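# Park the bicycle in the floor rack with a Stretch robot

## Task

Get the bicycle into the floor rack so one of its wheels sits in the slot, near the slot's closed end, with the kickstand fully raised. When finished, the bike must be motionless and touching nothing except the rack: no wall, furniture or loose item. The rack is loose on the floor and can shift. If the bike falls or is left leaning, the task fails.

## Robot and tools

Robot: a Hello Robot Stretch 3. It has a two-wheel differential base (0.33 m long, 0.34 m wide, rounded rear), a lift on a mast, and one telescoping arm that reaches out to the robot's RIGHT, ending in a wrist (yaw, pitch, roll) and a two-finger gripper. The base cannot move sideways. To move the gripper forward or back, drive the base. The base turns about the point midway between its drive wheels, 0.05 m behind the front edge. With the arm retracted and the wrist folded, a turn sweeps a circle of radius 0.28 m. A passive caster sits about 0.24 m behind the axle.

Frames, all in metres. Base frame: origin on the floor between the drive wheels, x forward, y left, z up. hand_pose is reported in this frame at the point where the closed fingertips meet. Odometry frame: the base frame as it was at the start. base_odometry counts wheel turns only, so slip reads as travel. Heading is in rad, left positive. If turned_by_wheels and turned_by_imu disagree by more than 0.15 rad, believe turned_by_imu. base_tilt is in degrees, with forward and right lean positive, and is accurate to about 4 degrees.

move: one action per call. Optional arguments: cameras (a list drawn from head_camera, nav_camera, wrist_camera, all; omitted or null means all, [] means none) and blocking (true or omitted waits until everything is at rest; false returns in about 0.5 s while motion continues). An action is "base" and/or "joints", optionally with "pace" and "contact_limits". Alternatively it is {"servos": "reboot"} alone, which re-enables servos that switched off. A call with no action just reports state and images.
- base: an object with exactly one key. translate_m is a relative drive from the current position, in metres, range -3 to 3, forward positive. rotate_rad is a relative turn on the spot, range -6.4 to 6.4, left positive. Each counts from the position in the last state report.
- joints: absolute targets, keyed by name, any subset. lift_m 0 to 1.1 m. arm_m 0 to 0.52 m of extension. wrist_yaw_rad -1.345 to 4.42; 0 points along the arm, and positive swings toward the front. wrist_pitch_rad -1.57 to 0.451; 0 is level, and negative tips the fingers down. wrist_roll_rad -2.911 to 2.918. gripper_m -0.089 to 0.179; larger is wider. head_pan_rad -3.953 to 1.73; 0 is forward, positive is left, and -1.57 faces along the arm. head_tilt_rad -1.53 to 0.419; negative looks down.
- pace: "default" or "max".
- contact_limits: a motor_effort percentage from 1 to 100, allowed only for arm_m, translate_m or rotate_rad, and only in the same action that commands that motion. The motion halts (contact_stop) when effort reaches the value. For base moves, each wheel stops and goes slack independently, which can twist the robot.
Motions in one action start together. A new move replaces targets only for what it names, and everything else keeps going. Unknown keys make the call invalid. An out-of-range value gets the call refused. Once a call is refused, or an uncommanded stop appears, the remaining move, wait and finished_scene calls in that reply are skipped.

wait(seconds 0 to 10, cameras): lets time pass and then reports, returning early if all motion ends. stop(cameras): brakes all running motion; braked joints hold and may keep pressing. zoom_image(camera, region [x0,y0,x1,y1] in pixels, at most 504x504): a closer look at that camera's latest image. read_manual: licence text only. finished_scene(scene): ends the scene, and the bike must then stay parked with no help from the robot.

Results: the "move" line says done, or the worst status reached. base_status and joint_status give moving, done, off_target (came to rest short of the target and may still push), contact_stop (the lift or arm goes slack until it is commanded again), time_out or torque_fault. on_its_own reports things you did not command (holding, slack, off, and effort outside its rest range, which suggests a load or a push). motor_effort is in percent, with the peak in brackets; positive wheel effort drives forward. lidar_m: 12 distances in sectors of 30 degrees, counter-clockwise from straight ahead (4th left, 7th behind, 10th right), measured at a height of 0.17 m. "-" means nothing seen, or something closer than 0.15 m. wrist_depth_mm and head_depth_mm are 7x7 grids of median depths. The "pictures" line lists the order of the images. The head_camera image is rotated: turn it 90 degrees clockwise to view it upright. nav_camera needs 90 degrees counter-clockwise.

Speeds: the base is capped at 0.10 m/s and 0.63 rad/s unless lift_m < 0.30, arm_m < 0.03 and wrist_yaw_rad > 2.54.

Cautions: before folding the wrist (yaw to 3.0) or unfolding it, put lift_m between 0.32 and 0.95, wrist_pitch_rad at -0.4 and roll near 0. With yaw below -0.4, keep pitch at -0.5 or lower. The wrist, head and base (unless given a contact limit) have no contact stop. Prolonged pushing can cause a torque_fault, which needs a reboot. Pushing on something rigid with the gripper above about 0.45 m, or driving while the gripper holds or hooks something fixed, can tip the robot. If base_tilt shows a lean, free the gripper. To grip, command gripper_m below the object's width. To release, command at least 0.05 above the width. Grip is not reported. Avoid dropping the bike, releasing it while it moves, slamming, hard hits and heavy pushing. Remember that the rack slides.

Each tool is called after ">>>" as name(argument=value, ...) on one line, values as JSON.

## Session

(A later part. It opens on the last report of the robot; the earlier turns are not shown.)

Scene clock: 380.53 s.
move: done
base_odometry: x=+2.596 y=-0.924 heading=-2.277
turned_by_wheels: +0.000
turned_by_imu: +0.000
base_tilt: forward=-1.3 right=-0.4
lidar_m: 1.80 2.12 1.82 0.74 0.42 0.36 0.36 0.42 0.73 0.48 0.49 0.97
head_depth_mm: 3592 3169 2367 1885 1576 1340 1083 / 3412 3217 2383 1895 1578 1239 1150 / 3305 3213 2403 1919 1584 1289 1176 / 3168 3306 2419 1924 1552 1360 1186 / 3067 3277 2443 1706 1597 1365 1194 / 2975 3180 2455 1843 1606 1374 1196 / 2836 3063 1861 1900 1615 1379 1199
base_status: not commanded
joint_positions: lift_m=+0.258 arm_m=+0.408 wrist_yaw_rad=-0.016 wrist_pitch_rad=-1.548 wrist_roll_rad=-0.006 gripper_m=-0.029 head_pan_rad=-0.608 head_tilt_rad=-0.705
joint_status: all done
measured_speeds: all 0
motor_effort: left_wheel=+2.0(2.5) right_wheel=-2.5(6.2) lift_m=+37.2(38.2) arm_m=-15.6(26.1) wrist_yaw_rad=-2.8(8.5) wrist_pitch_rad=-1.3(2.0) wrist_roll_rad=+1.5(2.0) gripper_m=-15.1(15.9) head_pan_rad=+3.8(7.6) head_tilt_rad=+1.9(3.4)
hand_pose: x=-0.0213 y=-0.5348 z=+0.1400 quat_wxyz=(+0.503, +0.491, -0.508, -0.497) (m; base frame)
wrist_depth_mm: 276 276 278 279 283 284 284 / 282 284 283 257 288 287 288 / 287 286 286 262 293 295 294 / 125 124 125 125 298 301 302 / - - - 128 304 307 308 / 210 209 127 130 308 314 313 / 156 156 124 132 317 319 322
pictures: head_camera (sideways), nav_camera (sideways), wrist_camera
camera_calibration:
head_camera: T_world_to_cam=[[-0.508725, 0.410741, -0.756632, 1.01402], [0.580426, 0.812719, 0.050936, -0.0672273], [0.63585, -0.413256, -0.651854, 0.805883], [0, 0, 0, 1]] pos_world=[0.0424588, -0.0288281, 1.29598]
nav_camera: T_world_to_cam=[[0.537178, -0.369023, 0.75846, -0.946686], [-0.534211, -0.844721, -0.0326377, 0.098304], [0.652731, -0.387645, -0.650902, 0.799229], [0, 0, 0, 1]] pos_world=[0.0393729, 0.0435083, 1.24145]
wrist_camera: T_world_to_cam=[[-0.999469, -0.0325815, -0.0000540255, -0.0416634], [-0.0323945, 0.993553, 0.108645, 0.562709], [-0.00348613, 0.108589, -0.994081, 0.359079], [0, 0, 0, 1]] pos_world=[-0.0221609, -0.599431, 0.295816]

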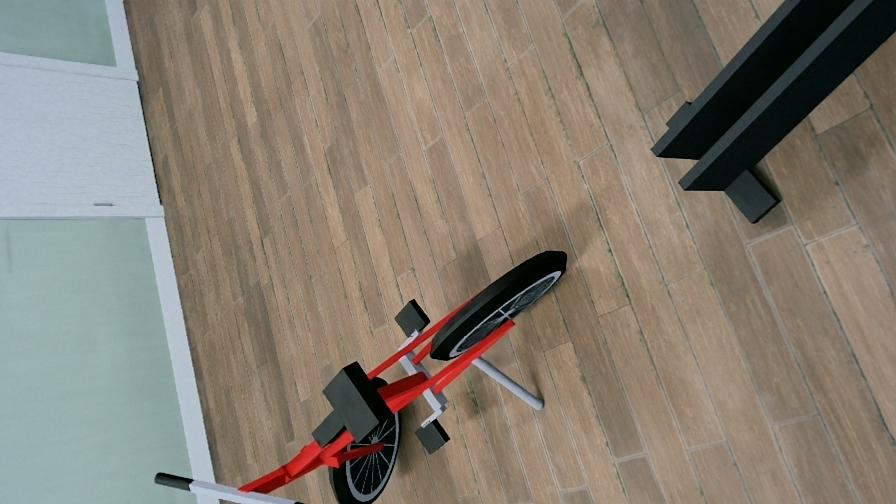

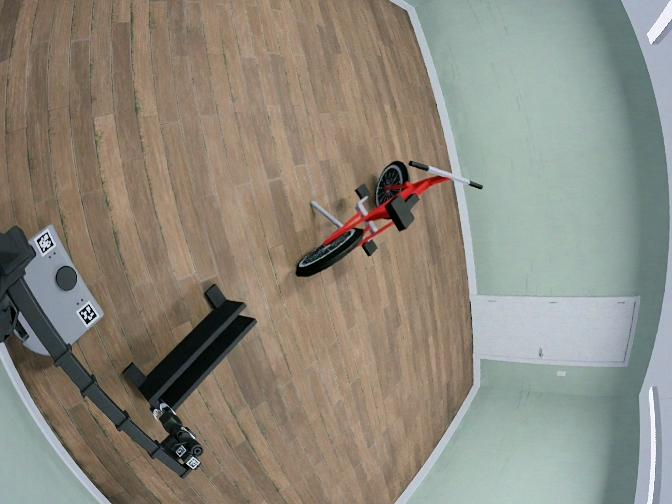

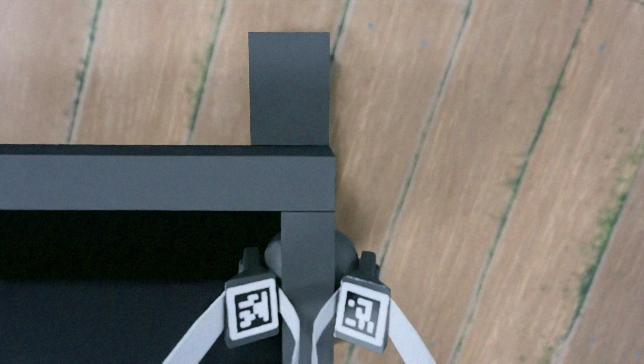

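>>> move(joints={"wrist_yaw_rad": -0.18, "gripper_m": -0.06})

>>> zoom_image(camera="head_camera", region=[250, 200, 700, 504])

Scene clock: 389.43 s.
move: done
base_odometry: x=+2.596 y=-0.924 heading=-2.277
turned_by_wheels: +0.000
turned_by_imu: +0.000
base_tilt: forward=-1.3 right=-0.4
lidar_m: 1.80 2.12 1.82 0.74 0.42 0.36 0.36 0.42 0.73 0.48 0.49 0.97
head_depth_mm: 3600 3160 2362 1886 1568 1343 1088 / 3410 3223 2385 1897 1586 1241 1152 / 3291 3223 2419 1909 1577 1291 1178 / 3219 3251 2415 1931 1546 1355 1187 / 3055 3262 2433 1710 1588 1367 1190 / 2982 3196 2429 1839 1610 1378 1196 / 2860 3073 1865 1899 1616 1373 1204
base_status: not commanded
joint_positions: lift_m=+0.258 arm_m=+0.408 wrist_yaw_rad=-0.169 wrist_pitch_rad=-1.549 wrist_roll_rad=-0.011 gripper_m=-0.059 head_pan_rad=-0.608 head_tilt_rad=-0.705
joint_status: all done
measured_speeds: all 0
on_its_own: wrist_yaw_rad is at rest, and its effort (-9.5) is outside its rest range (-9 to +9)
motor_effort: left_wheel=+2.1(2.6) right_wheel=-2.7(2.8) lift_m=+36.2(37.0) arm_m=-13.5(14.3) wrist_yaw_rad=-9.5(10.5) wrist_pitch_rad=-1.1(1.8) wrist_roll_rad=+3.5(3.6) gripper_m=-24.5(97.1) head_pan_rad=+3.9(4.5) head_tilt_rad=+2.0(2.8)
hand_pose: x=-0.0185 y=-0.5347 z=+0.1400 quat_wxyz=(+0.465, +0.453, -0.542, -0.533) (m; base frame)
wrist_depth_mm: 276 278 278 279 281 283 284 / 282 282 258 284 286 289 289 / 286 289 285 291 291 295 296 / 291 188 125 196 299 300 301 / - 126 125 128 304 306 310 / - 228 127 130 310 312 314 / 189 184 124 132 316 320 322
pictures: head_camera (sideways), nav_camera (sideways), wrist_camera
camera_calibration:
head_camera: T_world_to_cam=[[-0.508725, 0.410741, -0.756631, 1.01402], [0.580426, 0.812719, 0.050936, -0.0672273], [0.63585, -0.413256, -0.651855, 0.805883], [0, 0, 0, 1]] pos_world=[0.0424588, -0.0288281, 1.29598]
nav_camera: T_world_to_cam=[[0.537179, -0.369023, 0.75846, -0.946686], [-0.534211, -0.844721, -0.0326378, 0.098304], [0.652731, -0.387645, -0.650902, 0.799229], [0, 0, 0, 1]] pos_world=[0.0393729, 0.0435083, 1.24145]
wrist_camera: T_world_to_cam=[[-0.993446, 0.114302, 0.0000017419, 0.0397958], [0.11361, 0.987428, 0.109902, 0.561954], [0.0125603, 0.109182, -0.993942, 0.359696], [0, 0, 0, 1]] pos_world=[-0.0288263, -0.59871, 0.295757]

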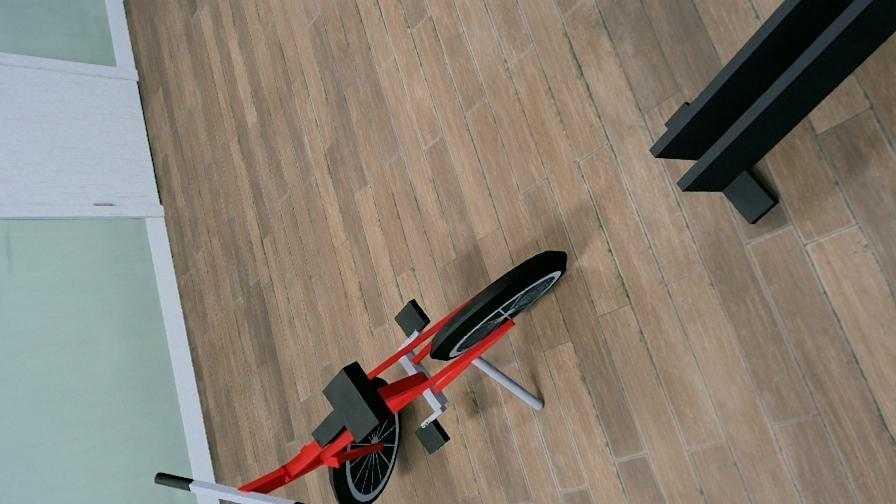

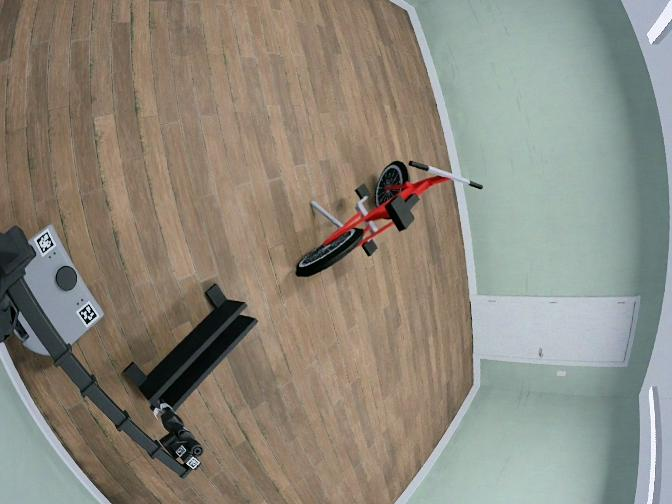

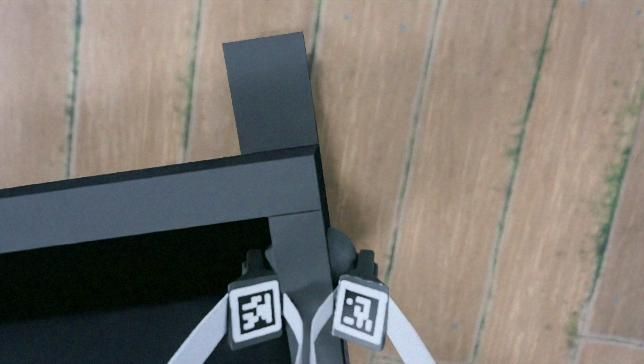

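Scaled by 1.120 from the camera's 896x504 image, which has a finer 1280x720 frame.

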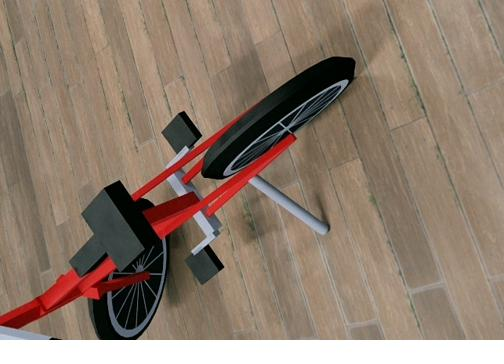

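>>> move(joints={"arm_m": 0.435}, cameras=[])

>>> move(base={"translate_m": -0.05})

>>> zoom_image(camera="head_camera", region=[550, 50, 896, 350])

Scene clock: 398.53 s.
move: done
base_odometry: x=+2.596 y=-0.924 heading=-2.277
turned_by_wheels: +0.000
turned_by_imu: +0.000
base_tilt: forward=-1.3 right=-0.5
lidar_m: 1.80 2.11 1.82 0.74 0.42 0.37 0.36 0.42 0.73 0.50 0.52 0.97
head_depth_mm: 3550 3170 2380 1894 1567 1336 1098 / 3431 3216 2384 1887 1578 1238 1157 / 3278 3275 2395 1919 1581 1277 1180 / 3194 3257 2430 1921 1553 1362 1185 / 3095 3290 2435 1700 1598 1363 1189 / 2943 3172 2467 1840 1608 1375 1197 / 2850 3092 1880 1911 1621 1375 1199
base_status: not commanded
joint_positions: lift_m=+0.258 arm_m=+0.435 wrist_yaw_rad=-0.169 wrist_pitch_rad=-1.552 wrist_roll_rad=-0.015 gripper_m=-0.056 head_pan_rad=-0.608 head_tilt_rad=-0.705
joint_status: all done
measured_speeds: all 0
motor_effort: left_wheel=+2.0(2.4) right_wheel=-2.4(2.7) lift_m=+34.6(35.5) arm_m=+16.9(22.6) wrist_yaw_rad=-9.3(10.5) wrist_pitch_rad=-0.7(1.5) wrist_roll_rad=+4.9(4.9) gripper_m=-16.2(16.2) head_pan_rad=+4.1(4.6) head_tilt_rad=+1.9(2.8)
hand_pose: x=-0.0184 y=-0.5609 z=+0.1401 quat_wxyz=(+0.465, +0.455, -0.541, -0.533) (m; base frame)
wrist_depth_mm: 277 276 279 278 281 282 285 / 282 282 256 285 286 286 290 / 288 287 288 289 293 295 295 / 291 289 124 259 299 298 301 / 127 126 125 148 305 305 307 / - 234 126 130 311 313 314 / 203 195 124 126 315 320 322
pictures: none
No camera images: "cameras" was empty.

Scene clock: 400.10 s.
move: done
base_odometry: x=+2.629 y=-0.886 heading=-2.277
turned_by_wheels: +0.000
turned_by_imu: +0.000
base_tilt: forward=-1.3 right=-0.4
lidar_m: 1.84 2.12 1.83 0.64 0.37 0.32 0.32 0.37 0.63 0.51 0.52 1.01
head_depth_mm: 3651 3199 2358 1891 1566 1336 1110 / 3472 3206 2379 1903 1572 1236 1156 / 3366 3249 2400 1888 1585 1307 1179 / 3241 3310 2423 1919 1557 1356 1186 / 3070 3287 2448 1709 1602 1362 1188 / 3000 3205 2445 1833 1615 1375 1198 / 2919 3049 1938 1911 1621 1379 1197
base_status: done
joint_positions: lift_m=+0.258 arm_m=+0.435 wrist_yaw_rad=-0.172 wrist_pitch_rad=-1.552 wrist_roll_rad=-0.015 gripper_m=-0.056 head_pan_rad=-0.608 head_tilt_rad=-0.704
joint_status: not commanded
measured_speeds: all 0
motor_effort: left_wheel=+2.0(3.4) right_wheel=-6.7(11.9) lift_m=+33.6(34.6) arm_m=+16.0(17.4) wrist_yaw_rad=-6.3(9.9) wrist_pitch_rad=-0.9(0.9) wrist_roll_rad=+4.8(5.0) gripper_m=-14.9(16.4) head_pan_rad=+3.8(4.6) head_tilt_rad=+2.1(2.6)
hand_pose: x=-0.0183 y=-0.5608 z=+0.1401 quat_wxyz=(+0.464, +0.454, -0.541, -0.534) (m; base frame)
wrist_depth_mm: 275 277 279 280 282 281 283 / 280 284 256 283 287 287 289 / 287 287 286 288 292 292 294 / 290 162 125 201 298 299 301 / - 126 126 133 305 306 306 / 238 229 126 129 311 313 315 / 182 184 124 126 315 322 321
pictures: head_camera (sideways), nav_camera (sideways), wrist_camera
camera_calibration:
head_camera: T_world_to_cam=[[-0.508527, 0.410527, -0.756881, 1.01435], [0.580332, 0.812786, 0.0509405, -0.0672327], [0.636094, -0.413337, -0.651565, 0.805505], [0, 0, 0, 1]] pos_world=[0.0424634, -0.0288258, 1.296]
nav_camera: T_world_to_cam=[[0.536976, -0.368805, 0.758709, -0.947009], [-0.53412, -0.844779, -0.0326208, 0.0982814], [0.652972, -0.387725, -0.650612, 0.798851], [0, 0, 0, 1]] pos_world=[0.0393876, 0.0434983, 1.24145]
wrist_camera: T_world_to_cam=[[-0.993505, 0.113785, -0.00012418, 0.04272], [0.113037, 0.987099, 0.113392, 0.587035], [0.0130249, 0.112641, -0.99355, 0.364505], [0, 0, 0, 1]] pos_world=[-0.028662, -0.625381, 0.295595]

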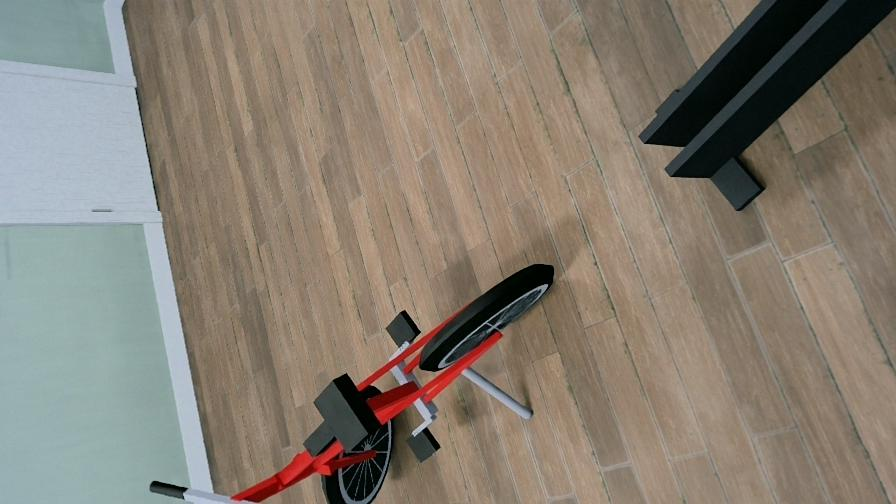

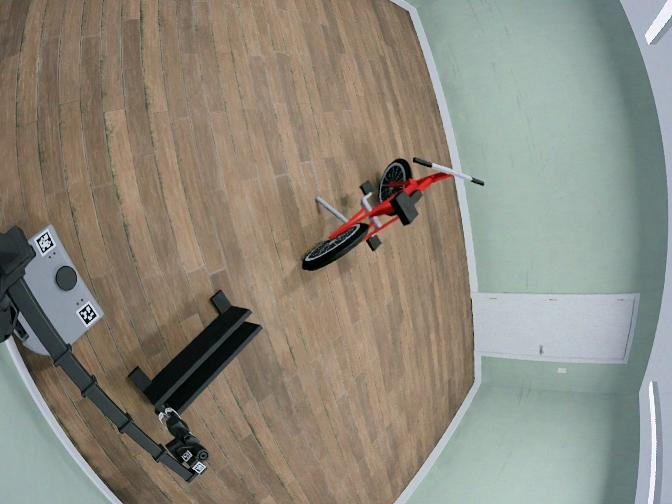

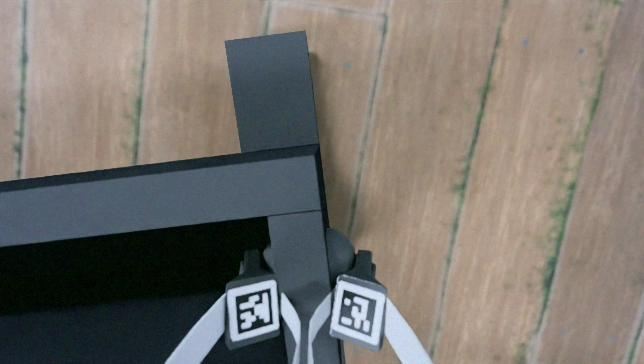

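Scaled by 1.457 from the camera's 896x504 image, which has a finer 1280x720 frame.

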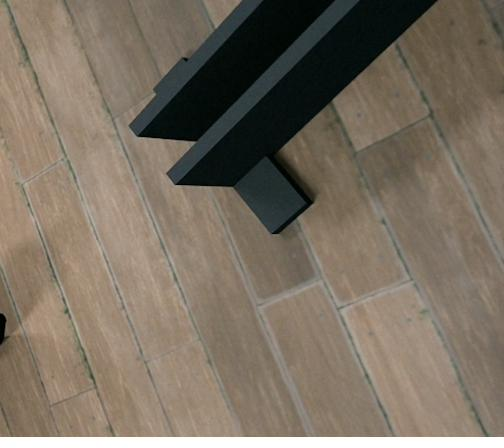

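>>> move(base={"translate_m": 0.25}, joints={"arm_m": 0.422, "wrist_yaw_rad": -0.24}, contact_limits={"translate_m": 40})

>>> zoom_image(camera="head_camera", region=[450, 50, 800, 400])

Scene clock: 415.97 s.
move: done
base_odometry: x=+2.466 y=-1.076 heading=-2.277
turned_by_wheels: +0.000
turned_by_imu: +0.000
base_tilt: forward=-1.4 right=-0.4
lidar_m: 1.63 2.05 1.77 1.13 0.65 0.56 0.56 0.64 1.11 0.49 0.54 0.82
head_depth_mm: 3381 3194 2370 1877 1569 1254 1129 / 3219 3224 2385 1889 1575 1270 1174 / 3104 3258 2404 1906 1583 1336 1185 / 2992 3187 2440 1924 1452 1356 1185 / 2895 3112 2454 1584 1558 1361 1187 / 2824 3048 2461 1801 1611 1370 1192 / 2703 2943 2325 1895 1619 1380 1196
base_status: done
joint_positions: lift_m=+0.258 arm_m=+0.422 wrist_yaw_rad=-0.236 wrist_pitch_rad=-1.551 wrist_roll_rad=-0.007 gripper_m=-0.056 head_pan_rad=-0.608 head_tilt_rad=-0.704
joint_status: all done
measured_speeds: all 0
motor_effort: left_wheel=+1.2(8.8) right_wheel=+2.4(7.7) lift_m=+31.0(33.2) arm_m=-13.8(19.2) wrist_yaw_rad=-3.2(11.6) wrist_pitch_rad=-0.8(1.1) wrist_roll_rad=+2.0(5.0) gripper_m=-15.1(16.5) head_pan_rad=+4.1(4.6) head_tilt_rad=+1.6(2.6)
contact_limits: translate_m 40 (maximum 100)
hand_pose: x=-0.0172 y=-0.5483 z=+0.1401 quat_wxyz=(+0.445, +0.434, -0.558, -0.550) (m; base frame)
wrist_depth_mm: 277 277 277 279 282 282 285 / 281 283 283 256 286 288 289 / 285 287 287 260 294 295 296 / 124 124 124 125 298 302 302 / - - - 128 304 306 308 / 214 212 126 130 311 313 315 / 158 158 123 126 315 320 322
pictures: head_camera (sideways), nav_camera (sideways), wrist_camera
camera_calibration:
head_camera: T_world_to_cam=[[-0.508508, 0.410492, -0.756912, 1.01439], [0.580308, 0.812802, 0.0509411, -0.0672333], [0.636131, -0.413338, -0.651528, 0.805457], [0, 0, 0, 1]] pos_world=[0.0424644, -0.028825, 1.29601]
nav_camera: T_world_to_cam=[[0.536956, -0.36877, 0.75874, -0.94705], [-0.534096, -0.844794, -0.0326187, 0.0982785], [0.653008, -0.387725, -0.650576, 0.798803], [0, 0, 0, 1]] pos_world=[0.0393889, 0.0434976, 1.24145]
wrist_camera: T_world_to_cam=[[-0.982782, 0.18477, -0.000201451, 0.0815569], [0.183581, 0.976582, 0.112186, 0.570212], [0.0209253, 0.110217, -0.993687, 0.361888], [0, 0, 0, 1]] pos_world=[-0.0321003, -0.611815, 0.295651]

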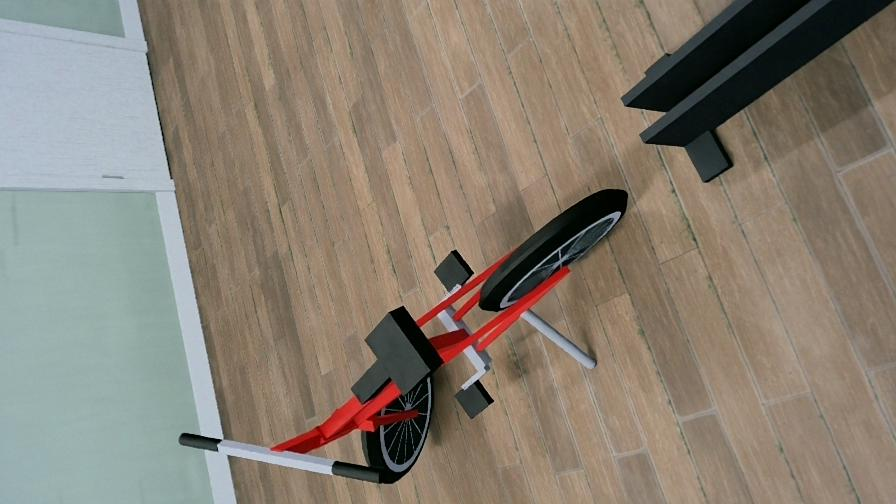

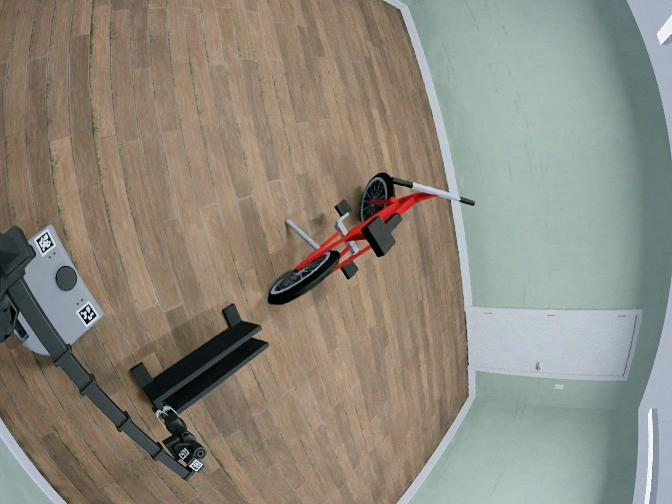

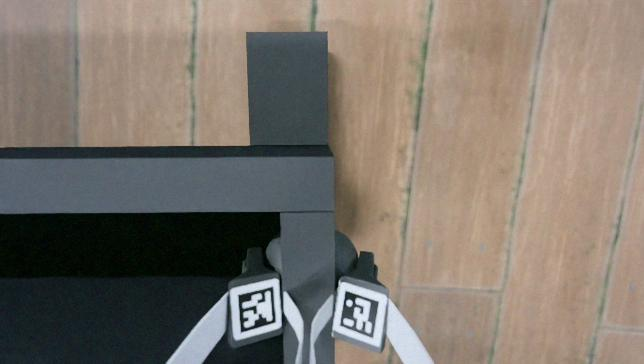

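Scaled by 1.440 from the camera's 896x504 image, which has a finer 1280x720 frame.

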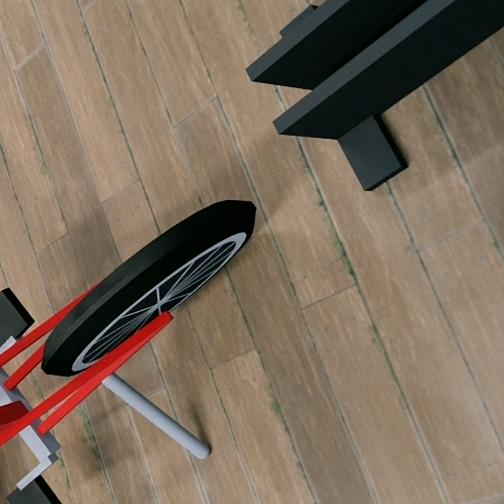

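>>> move(base={"translate_m": -0.15}, joints={"arm_m": 0.402, "wrist_yaw_rad": -0.11}, contact_limits={"translate_m": 40})

>>> zoom_image(camera="head_camera", region=[450, 50, 800, 400])

Scene clock: 426.70 s.
move: done
base_odometry: x=+2.564 y=-0.962 heading=-2.277
turned_by_wheels: +0.000
turned_by_imu: +0.001
base_tilt: forward=-1.3 right=-0.4
lidar_m: 1.75 2.09 1.81 0.83 0.48 0.41 0.41 0.48 0.83 0.48 0.51 0.93
head_depth_mm: 3609 3190 2361 1891 1563 1344 1106 / 3401 3222 2391 1897 1580 1262 1177 / 3262 3270 2414 1918 1589 1329 1174 / 3154 3274 2420 1926 1520 1362 1188 / 3028 3210 2443 1658 1598 1362 1191 / 2931 3138 2458 1836 1608 1372 1192 / 2814 3011 1815 1972 1625 1379 1195
base_status: done
joint_positions: lift_m=+0.258 arm_m=+0.402 wrist_yaw_rad=-0.114 wrist_pitch_rad=-1.548 wrist_roll_rad=+0.003 gripper_m=-0.056 head_pan_rad=-0.608 head_tilt_rad=-0.704
joint_status: all done
measured_speeds: all 0
motor_effort: left_wheel=+1.5(4.0) right_wheel=-5.9(11.0) lift_m=+29.8(30.8) arm_m=-13.6(22.7) wrist_yaw_rad=+2.8(7.7) wrist_pitch_rad=-1.3(1.6) wrist_roll_rad=-1.3(2.2) gripper_m=-15.4(16.5) head_pan_rad=+4.4(4.4) head_tilt_rad=+1.8(2.8)
contact_limits: translate_m 40 (maximum 100)
hand_pose: x=-0.0195 y=-0.5287 z=+0.1400 quat_wxyz=(+0.476, +0.464, -0.533, -0.523) (m; base frame)
wrist_depth_mm: 277 278 279 280 281 282 285 / 282 281 283 256 287 289 290 / 285 286 288 261 293 294 296 / - 124 124 125 299 299 300 / - 249 - 128 307 308 308 / 197 199 127 130 310 314 313 / 148 150 123 125 314 319 321
pictures: head_camera (sideways), nav_camera (sideways), wrist_camera
camera_calibration:
head_camera: T_world_to_cam=[[-0.508468, 0.410463, -0.756955, 1.01444], [0.580304, 0.812805, 0.0509419, -0.0672343], [0.636167, -0.413361, -0.651479, 0.805392], [0, 0, 0, 1]] pos_world=[0.0424647, -0.0288252, 1.29601]
nav_camera: T_world_to_cam=[[0.536916, -0.368741, 0.758783, -0.947105], [-0.534093, -0.844797, -0.0326158, 0.0982747], [0.653044, -0.387749, -0.650526, 0.798739], [0, 0, 0, 1]] pos_world=[0.039392, 0.0434954, 1.24145]
wrist_camera: T_world_to_cam=[[-0.997301, 0.0734193, -0.00026784, 0.0164347], [0.0729512, 0.991341, 0.109187, 0.557565], [0.00828197, 0.108873, -0.994021, 0.35881], [0, 0, 0, 1]] pos_world=[-0.0272564, -0.593008, 0.29579]

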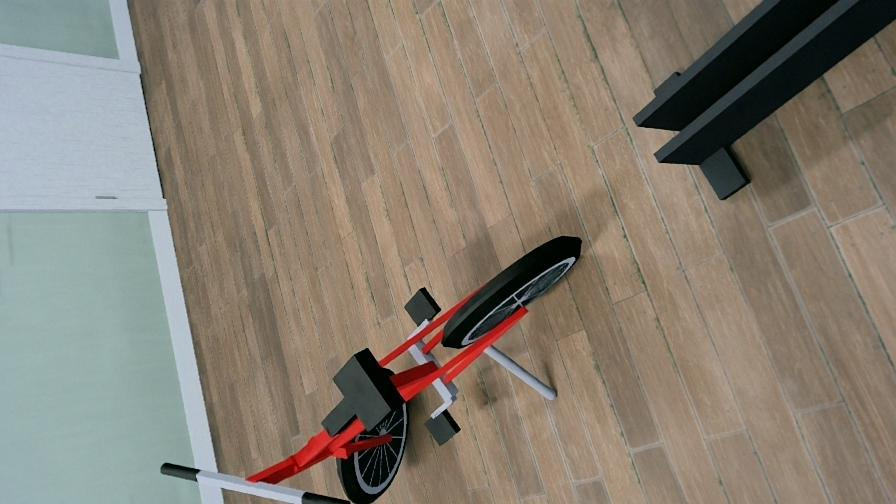

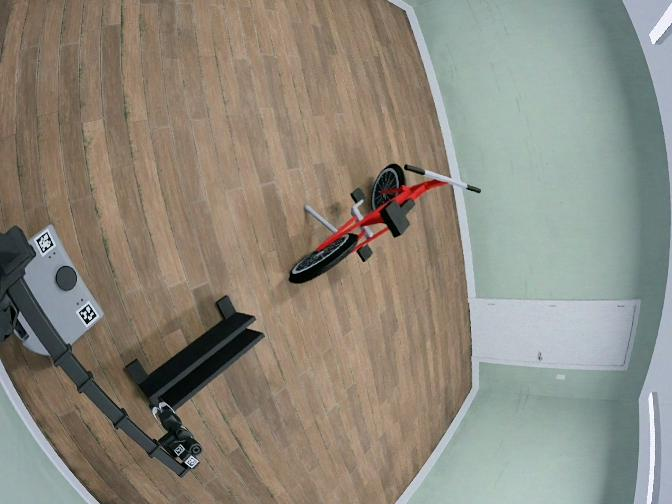

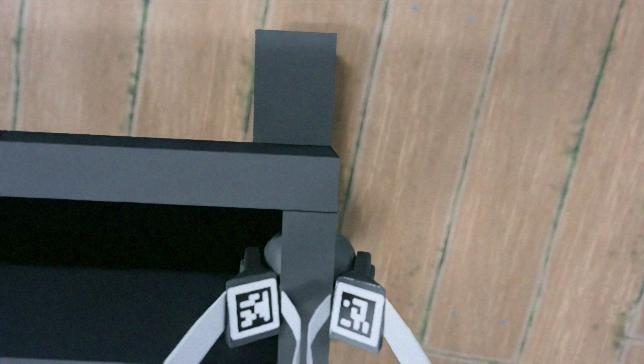

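Scaled by 1.440 from the camera's 896x504 image, which has a finer 1280x720 frame.

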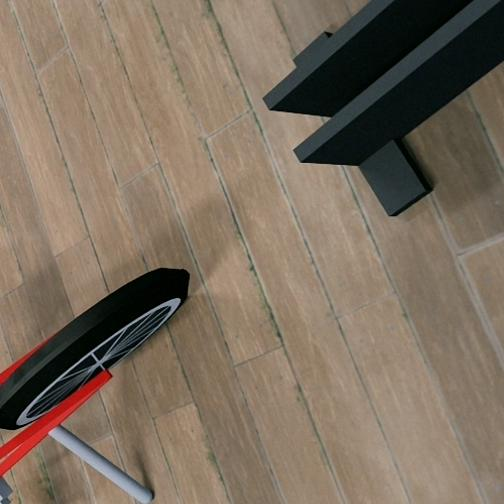

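>>> move(base={"translate_m": -0.1}, joints={"arm_m": 0.40, "wrist_yaw_rad": -0.01}, contact_limits={"translate_m": 40})

>>> zoom_image(camera="head_camera", region=[450, 50, 800, 400])

Scene clock: 432.37 s.
move: done
base_odometry: x=+2.629 y=-0.885 heading=-2.277
turned_by_wheels: +0.000
turned_by_imu: +0.000
base_tilt: forward=-1.3 right=-0.4
lidar_m: 1.84 2.12 1.83 0.64 0.37 0.32 0.32 0.37 0.63 0.47 0.50 1.01
head_depth_mm: 3628 3168 2381 1890 1571 1340 1086 / 3491 3198 2393 1904 1576 1236 1155 / 3305 3248 2402 1916 1588 1300 1182 / 3262 3271 2448 1915 1560 1364 1187 / 3115 3306 2464 1695 1610 1363 1188 / 2984 3178 2376 1830 1610 1372 1195 / 2896 3073 1939 1908 1619 1379 1195
base_status: done
joint_positions: lift_m=+0.258 arm_m=+0.400 wrist_yaw_rad=-0.015 wrist_pitch_rad=-1.547 wrist_roll_rad=+0.004 gripper_m=-0.056 head_pan_rad=-0.608 head_tilt_rad=-0.704
joint_status: all done
measured_speeds: all 0
motor_effort: left_wheel=+1.1(3.4) right_wheel=-5.6(10.4) lift_m=+27.5(28.7) arm_m=-15.3(21.6) wrist_yaw_rad=+4.8(7.6) wrist_pitch_rad=-1.8(1.8) wrist_roll_rad=-1.7(1.9) gripper_m=-15.2(16.5) head_pan_rad=+3.4(4.6) head_tilt_rad=+2.4(2.5)
contact_limits: translate_m 40 (maximum 100)
hand_pose: x=-0.0214 y=-0.5269 z=+0.1400 quat_wxyz=(+0.501, +0.489, -0.510, -0.499) (m; base frame)
wrist_depth_mm: 277 277 279 279 281 285 284 / 283 284 283 256 286 289 290 / 286 286 262 259 292 294 294 / - 124 124 125 299 299 302 / 242 - - 128 304 306 308 / 194 192 126 130 311 312 313 / 142 147 124 126 314 318 319
pictures: head_camera (sideways), nav_camera (sideways), wrist_camera
camera_calibration:
head_camera: T_world_to_cam=[[-0.508459, 0.410456, -0.756964, 1.01446], [0.580302, 0.812806, 0.0509421, -0.0672345], [0.636175, -0.413366, -0.651467, 0.805377], [0, 0, 0, 1]] pos_world=[0.0424648, -0.0288252, 1.29601]
nav_camera: T_world_to_cam=[[0.536907, -0.368734, 0.758793, -0.947118], [-0.534091, -0.844797, -0.0326151, 0.0982738], [0.653052, -0.387753, -0.650515, 0.798724], [0, 0, 0, 1]] pos_world=[0.0393927, 0.0434949, 1.24145]
wrist_camera: T_world_to_cam=[[-0.999723, -0.0235503, -0.000259474, -0.0366476], [-0.0234404, 0.993862, 0.108114, 0.555319], [-0.00228824, 0.10809, -0.994138, 0.357986], [0, 0, 0, 1]] pos_world=[-0.0228014, -0.591469, 0.29584]

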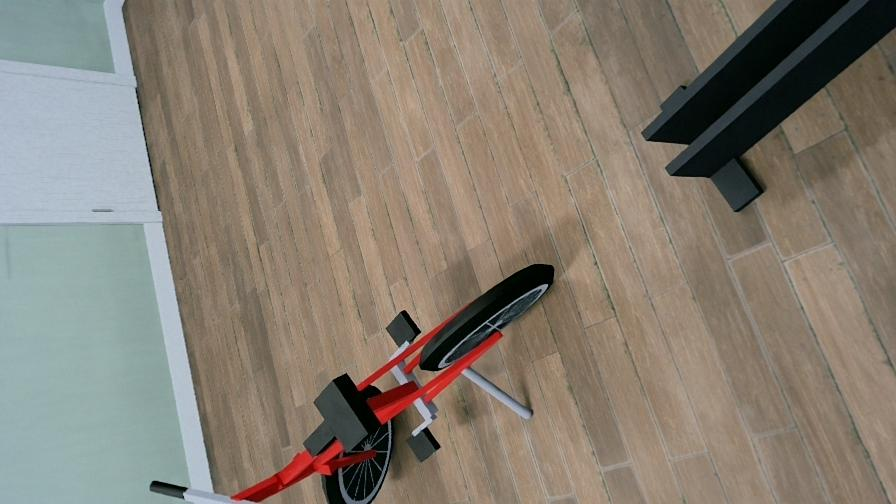

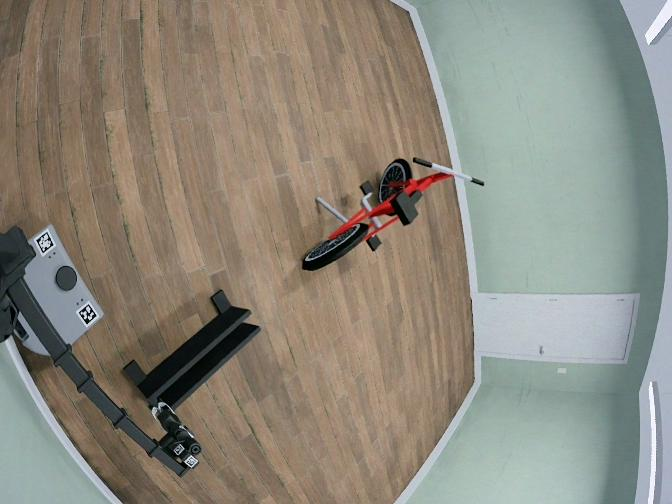

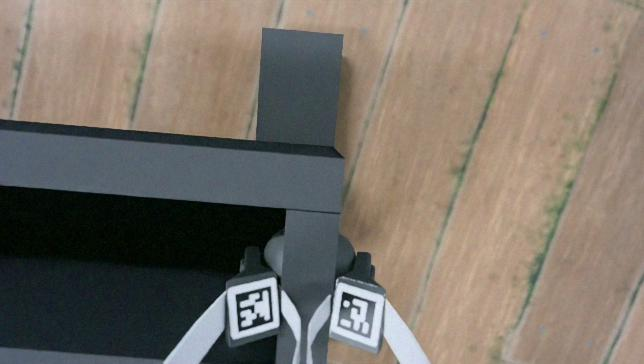

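Scaled by 1.440 from the camera's 896x504 image, which has a finer 1280x720 frame.

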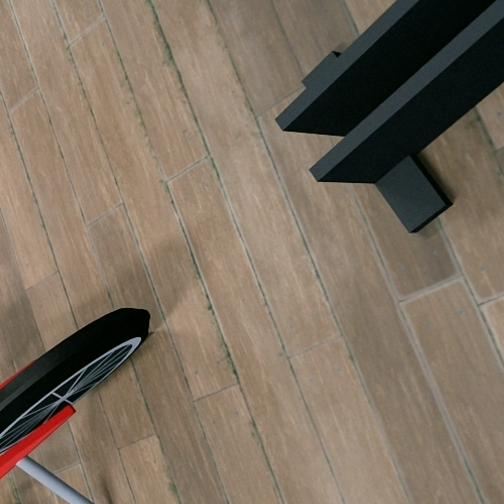

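>>> move(base={"translate_m": 0.2}, joints={"arm_m": 0.398, "wrist_yaw_rad": -0.01}, contact_limits={"translate_m": 40})

>>> zoom_image(camera="head_camera", region=[450, 50, 800, 400])

Scene clock: 443.83 s.
move: done
base_odometry: x=+2.499 y=-1.038 heading=-2.277
turned_by_wheels: +0.000
turned_by_imu: +0.000
base_tilt: forward=-1.3 right=-0.4
lidar_m: 1.67 2.07 1.78 1.03 0.59 0.51 0.51 0.59 1.02 0.47 0.49 0.85
head_depth_mm: 3461 3180 2376 1886 1567 1341 1081 / 3275 3210 2389 1904 1583 1244 1151 / 3168 3270 2402 1902 1587 1299 1184 / 3060 3244 2426 1878 1492 1357 1181 / 2936 3161 2458 1615 1565 1367 1190 / 2823 3066 2457 1835 1608 1374 1194 / 2735 2929 2301 1898 1624 1373 1197
base_status: done
joint_positions: lift_m=+0.258 arm_m=+0.398 wrist_yaw_rad=-0.013 wrist_pitch_rad=-1.547 wrist_roll_rad=+0.004 gripper_m=-0.056 head_pan_rad=-0.608 head_tilt_rad=-0.704
joint_status: all done
measured_speeds: all 0
motor_effort: left_wheel=+1.1(5.8) right_wheel=+2.7(8.4) lift_m=+25.3(26.9) arm_m=-14.2(20.9) wrist_yaw_rad=+2.9(5.1) wrist_pitch_rad=-1.6(1.8) wrist_roll_rad=-1.7(2.1) gripper_m=-14.8(16.9) head_pan_rad=+3.6(4.5) head_tilt_rad=+2.1(2.6)
contact_limits: translate_m 40 (maximum 100)
hand_pose: x=-0.0214 y=-0.5249 z=+0.1400 quat_wxyz=(+0.502, +0.490, -0.510, -0.499) (m; base frame)
wrist_depth_mm: 276 278 280 276 282 284 285 / 283 283 284 256 286 289 289 / 285 286 265 261 293 295 296 / - 124 124 125 301 298 302 / - 246 - 127 305 306 307 / 192 195 126 130 310 310 314 / 145 148 123 131 316 320 320
pictures: head_camera (sideways), nav_camera (sideways), wrist_camera
camera_calibration:
head_camera: T_world_to_cam=[[-0.508463, 0.410449, -0.756966, 1.01446], [0.580292, 0.812813, 0.0509421, -0.0672345], [0.636181, -0.413359, -0.651466, 0.805376], [0, 0, 0, 1]] pos_world=[0.0424652, -0.0288248, 1.29601]
nav_camera: T_world_to_cam=[[0.53691, -0.368727, 0.758794, -0.947119], [-0.534081, -0.844804, -0.032615, 0.0982737], [0.653058, -0.387746, -0.650514, 0.798722], [0, 0, 0, 1]] pos_world=[0.0393923, 0.0434952, 1.24145]
wrist_camera: T_world_to_cam=[[-0.999674, -0.0255286, -0.000256267, -0.0376747], [-0.0254069, 0.993822, 0.108036, 0.553299], [-0.00250334, 0.108008, -0.994147, 0.357724], [0, 0, 0, 1]] pos_world=[-0.0227093, -0.58948, 0.295844]

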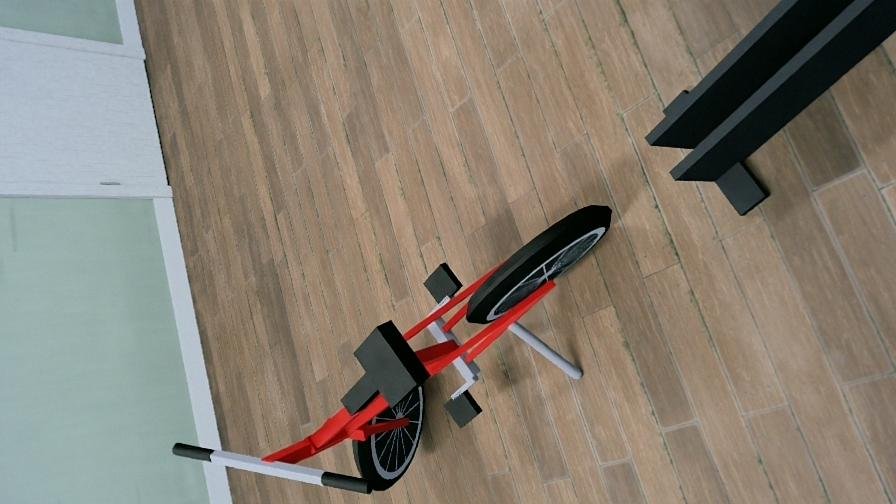

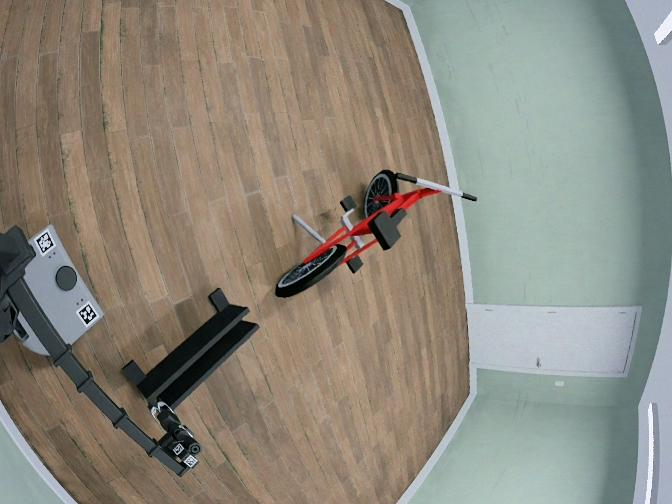

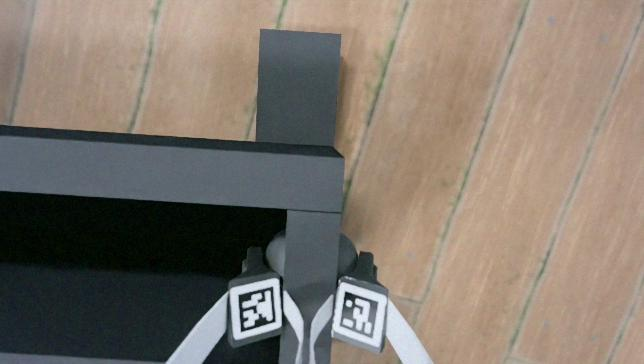

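Scaled by 1.440 from the camera's 896x504 image, which has a finer 1280x720 frame.

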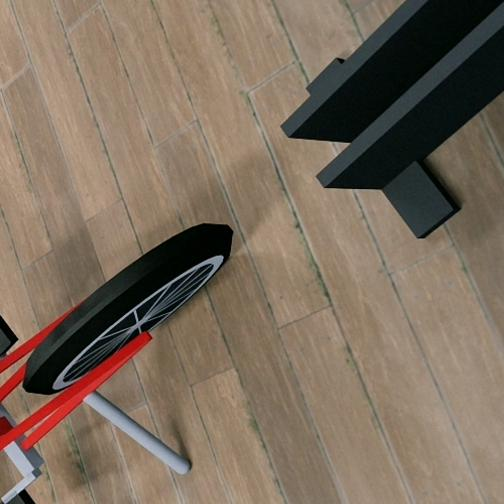

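>>> move(base={"translate_m": 0.14}, contact_limits={"translate_m": 35})

>>> zoom_image(camera="head_camera", region=[550, 50, 750, 250])

Scene clock: 450.50 s.
move: done
base_odometry: x=+2.408 y=-1.144 heading=-2.277
turned_by_wheels: +0.000
turned_by_imu: +0.000
base_tilt: forward=-1.4 right=-0.4
lidar_m: 1.58 2.03 1.75 1.30 0.75 0.64 0.64 0.74 1.29 0.47 0.49 0.75
head_depth_mm: 3294 3193 2378 1884 1569 1338 1089 / 3170 3241 2394 1895 1579 1248 1154 / 3025 3216 2406 1910 1536 1285 1179 / 2909 3142 2418 1902 1416 1362 1183 / 2797 3041 2436 1308 1559 1367 1188 / 2736 2929 2375 1797 1607 1374 1196 / 2597 2888 2389 1906 1618 1383 1197
base_status: done
joint_positions: lift_m=+0.258 arm_m=+0.398 wrist_yaw_rad=-0.013 wrist_pitch_rad=-1.547 wrist_roll_rad=+0.004 gripper_m=-0.056 head_pan_rad=-0.608 head_tilt_rad=-0.704
joint_status: not commanded
measured_speeds: all 0
motor_effort: left_wheel=+1.2(6.0) right_wheel=+2.5(8.0) lift_m=+22.8(24.6) arm_m=-13.2(14.7) wrist_yaw_rad=+2.6(3.9) wrist_pitch_rad=-1.6(1.8) wrist_roll_rad=-1.7(1.9) gripper_m=-14.9(16.8) head_pan_rad=+4.5(4.7) head_tilt_rad=+2.1(2.4)
contact_limits: translate_m 35 (maximum 100)
hand_pose: x=-0.0214 y=-0.5249 z=+0.1400 quat_wxyz=(+0.502, +0.490, -0.510, -0.499) (m; base frame)
wrist_depth_mm: 276 277 278 279 282 283 284 / 281 283 283 255 286 289 290 / 285 285 287 260 292 294 297 / - 124 124 125 299 300 302 / - - - 128 306 307 307 / 193 197 127 130 310 311 315 / 147 149 123 132 316 320 319
pictures: head_camera (sideways), nav_camera (sideways), wrist_camera
camera_calibration:
head_camera: T_world_to_cam=[[-0.508461, 0.410447, -0.756968, 1.01446], [0.580292, 0.812814, 0.0509421, -0.0672346], [0.636183, -0.41336, -0.651463, 0.805372], [0, 0, 0, 1]] pos_world=[0.0424652, -0.0288248, 1.29601]
nav_camera: T_world_to_cam=[[0.536908, -0.368725, 0.758796, -0.947122], [-0.534081, -0.844804, -0.0326149, 0.0982734], [0.65306, -0.387747, -0.650511, 0.798718], [0, 0, 0, 1]] pos_world=[0.0393925, 0.0434951, 1.24145]
wrist_camera: T_world_to_cam=[[-0.999664, -0.0259071, -0.000256217, -0.0378799], [-0.0257831, 0.993813, 0.108036, 0.553286], [-0.00254428, 0.108007, -0.994147, 0.357722], [0, 0, 0, 1]] pos_world=[-0.0226916, -0.58948, 0.295844]

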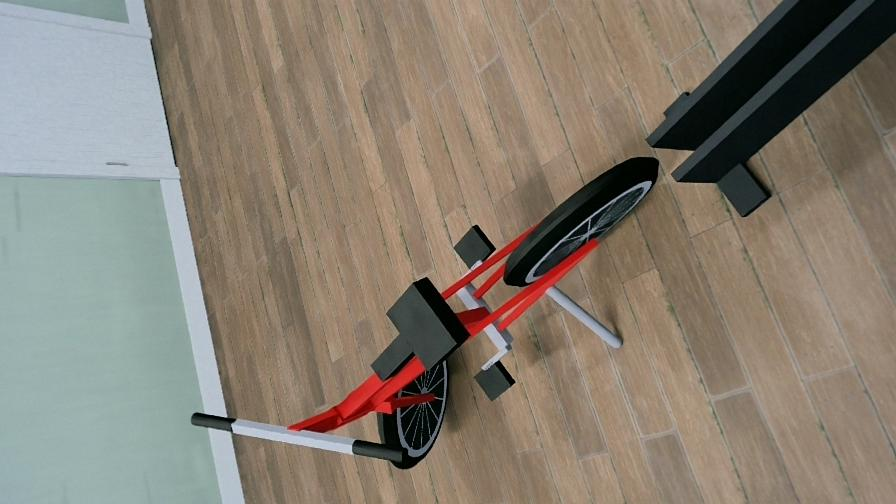

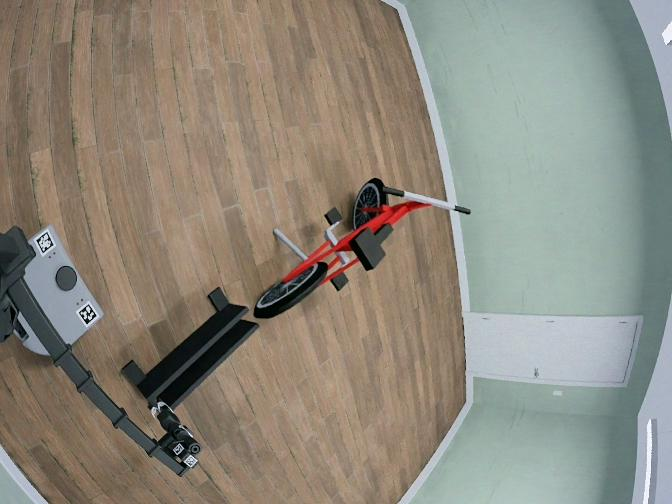

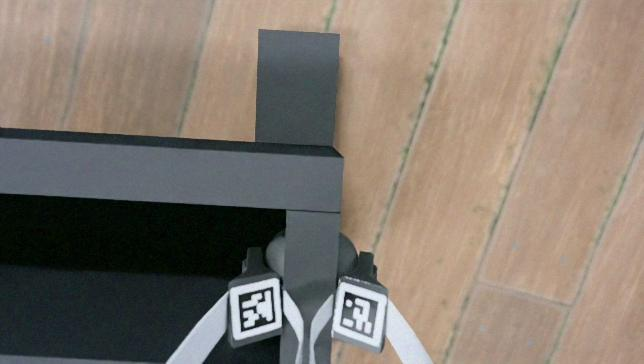

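Scaled by 2.520 from the camera's 896x504 image, which has a finer 1280x720 frame.

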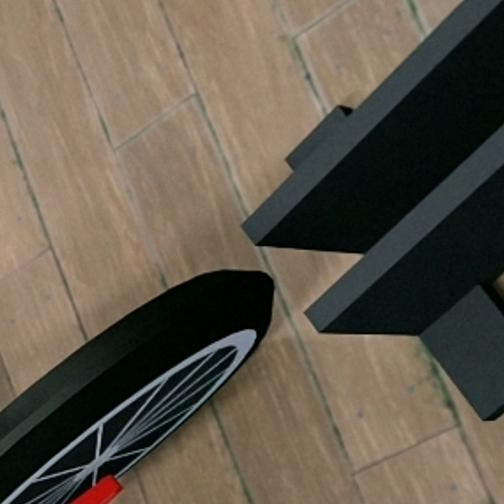

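>>> move(base={"translate_m": 0.18}, contact_limits={"translate_m": 35})

>>> zoom_image(camera="head_camera", region=[450, 0, 800, 350])

Scene clock: 461.50 s.
move: contact_stop
base_odometry: x=+2.304 y=-1.259 heading=-2.433
turned_by_wheels: -0.156
turned_by_imu: -0.153
base_tilt: forward=-1.3 right=-0.5
lidar_m: 1.04 2.22 1.73 1.71 1.03 0.81 0.79 0.85 1.26 0.47 0.48 0.66
head_depth_mm: 3507 3181 2387 1891 1567 1346 1077 / 3403 3230 2391 1906 1581 1315 1130 / 3159 3244 2425 1931 1588 1224 1180 / 2985 3184 2429 1932 1409 1338 1186 / 2859 3037 2451 1953 1448 1361 1192 / 2696 2917 2467 1405 1532 1372 1197 / 2568 2826 2497 1577 1587 1379 1195
base_status: translate_m contact_stop (by the wheels' count: +0.1552 of +0.1800)
joint_positions: lift_m=+0.258 arm_m=+0.398 wrist_yaw_rad=-0.010 wrist_pitch_rad=-1.550 wrist_roll_rad=-0.002 gripper_m=-0.056 head_pan_rad=-0.608 head_tilt_rad=-0.703
joint_status: not commanded
measured_speeds: all 0
on_its_own: a drive wheel is slack since a contact_stop
motor_effort: left_wheel=+4.3(14.5) right_wheel=-0.1(36.6) lift_m=+24.4(24.5) arm_m=-13.3(14.0) wrist_yaw_rad=+0.6(3.7) wrist_pitch_rad=-0.7(2.9) wrist_roll_rad=+0.5(2.1) gripper_m=-20.0(21.1) head_pan_rad=+3.2(4.5) head_tilt_rad=+1.2(2.6)
contact_limits: translate_m 35 (maximum 100)
hand_pose: x=-0.0215 y=-0.5242 z=+0.1400 quat_wxyz=(+0.503, +0.493, -0.507, -0.497) (m; base frame)
wrist_depth_mm: 277 277 278 279 281 282 284 / 281 283 282 259 286 288 290 / 287 288 288 262 292 293 296 / 127 126 126 127 298 298 301 / - - - 130 304 305 308 / 217 215 127 131 309 313 315 / 170 159 123 129 315 320 320
pictures: head_camera (sideways), nav_camera (sideways), wrist_camera
camera_calibration:
head_camera: T_world_to_cam=[[-0.507549, 0.409573, -0.758052, 1.01587], [0.579976, 0.813038, 0.0509619, -0.0672584], [0.637198, -0.413787, -0.6502, 0.803722], [0, 0, 0, 1]] pos_world=[0.0424819, -0.0288193, 1.29609]
nav_camera: T_world_to_cam=[[0.535982, -0.36784, 0.75988, -0.948529], [-0.533781, -0.844997, -0.032541, 0.0981755], [0.654066, -0.388168, -0.649249, 0.79707], [0, 0, 0, 1]] pos_world=[0.0394619, 0.0434477, 1.24146]
wrist_camera: T_world_to_cam=[[-0.99937, -0.0354766, -0.000243071, -0.0429239], [-0.0352845, 0.993201, 0.110933, 0.55161], [-0.0036941, 0.110872, -0.993828, 0.359116], [0, 0, 0, 1]] pos_world=[-0.022107, -0.589198, 0.295698]

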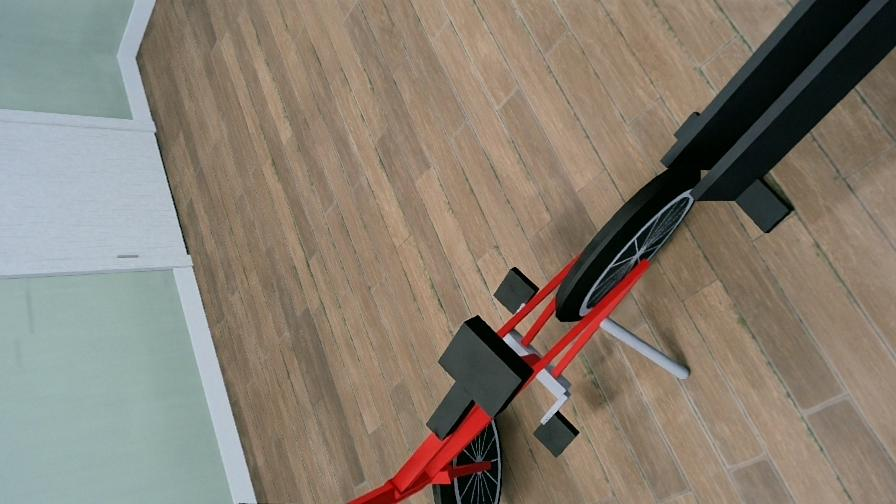

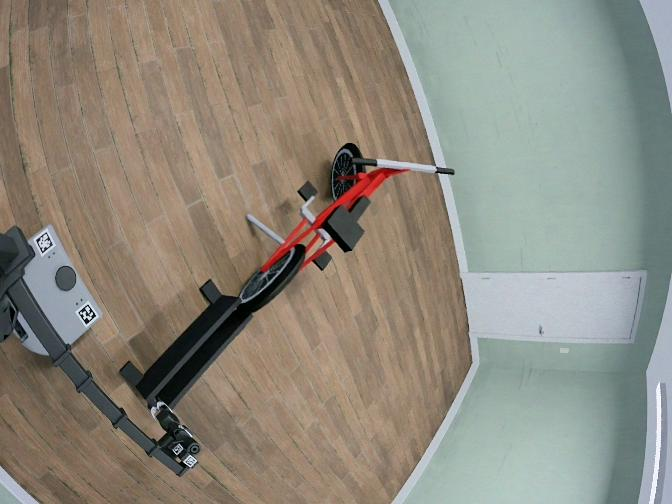

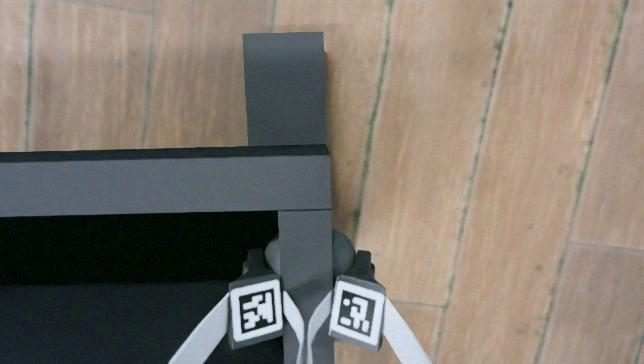

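Scaled by 1.440 from the camera's 896x504 image, which has a finer 1280x720 frame.

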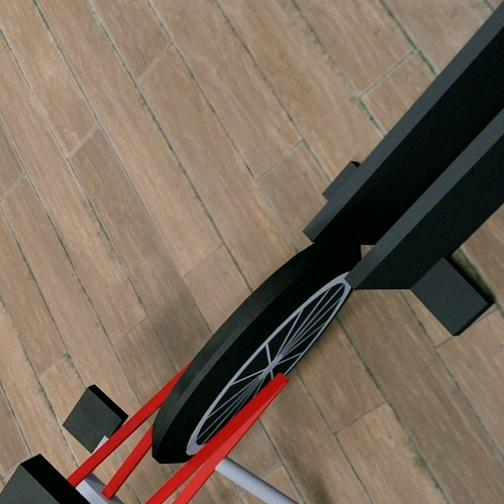

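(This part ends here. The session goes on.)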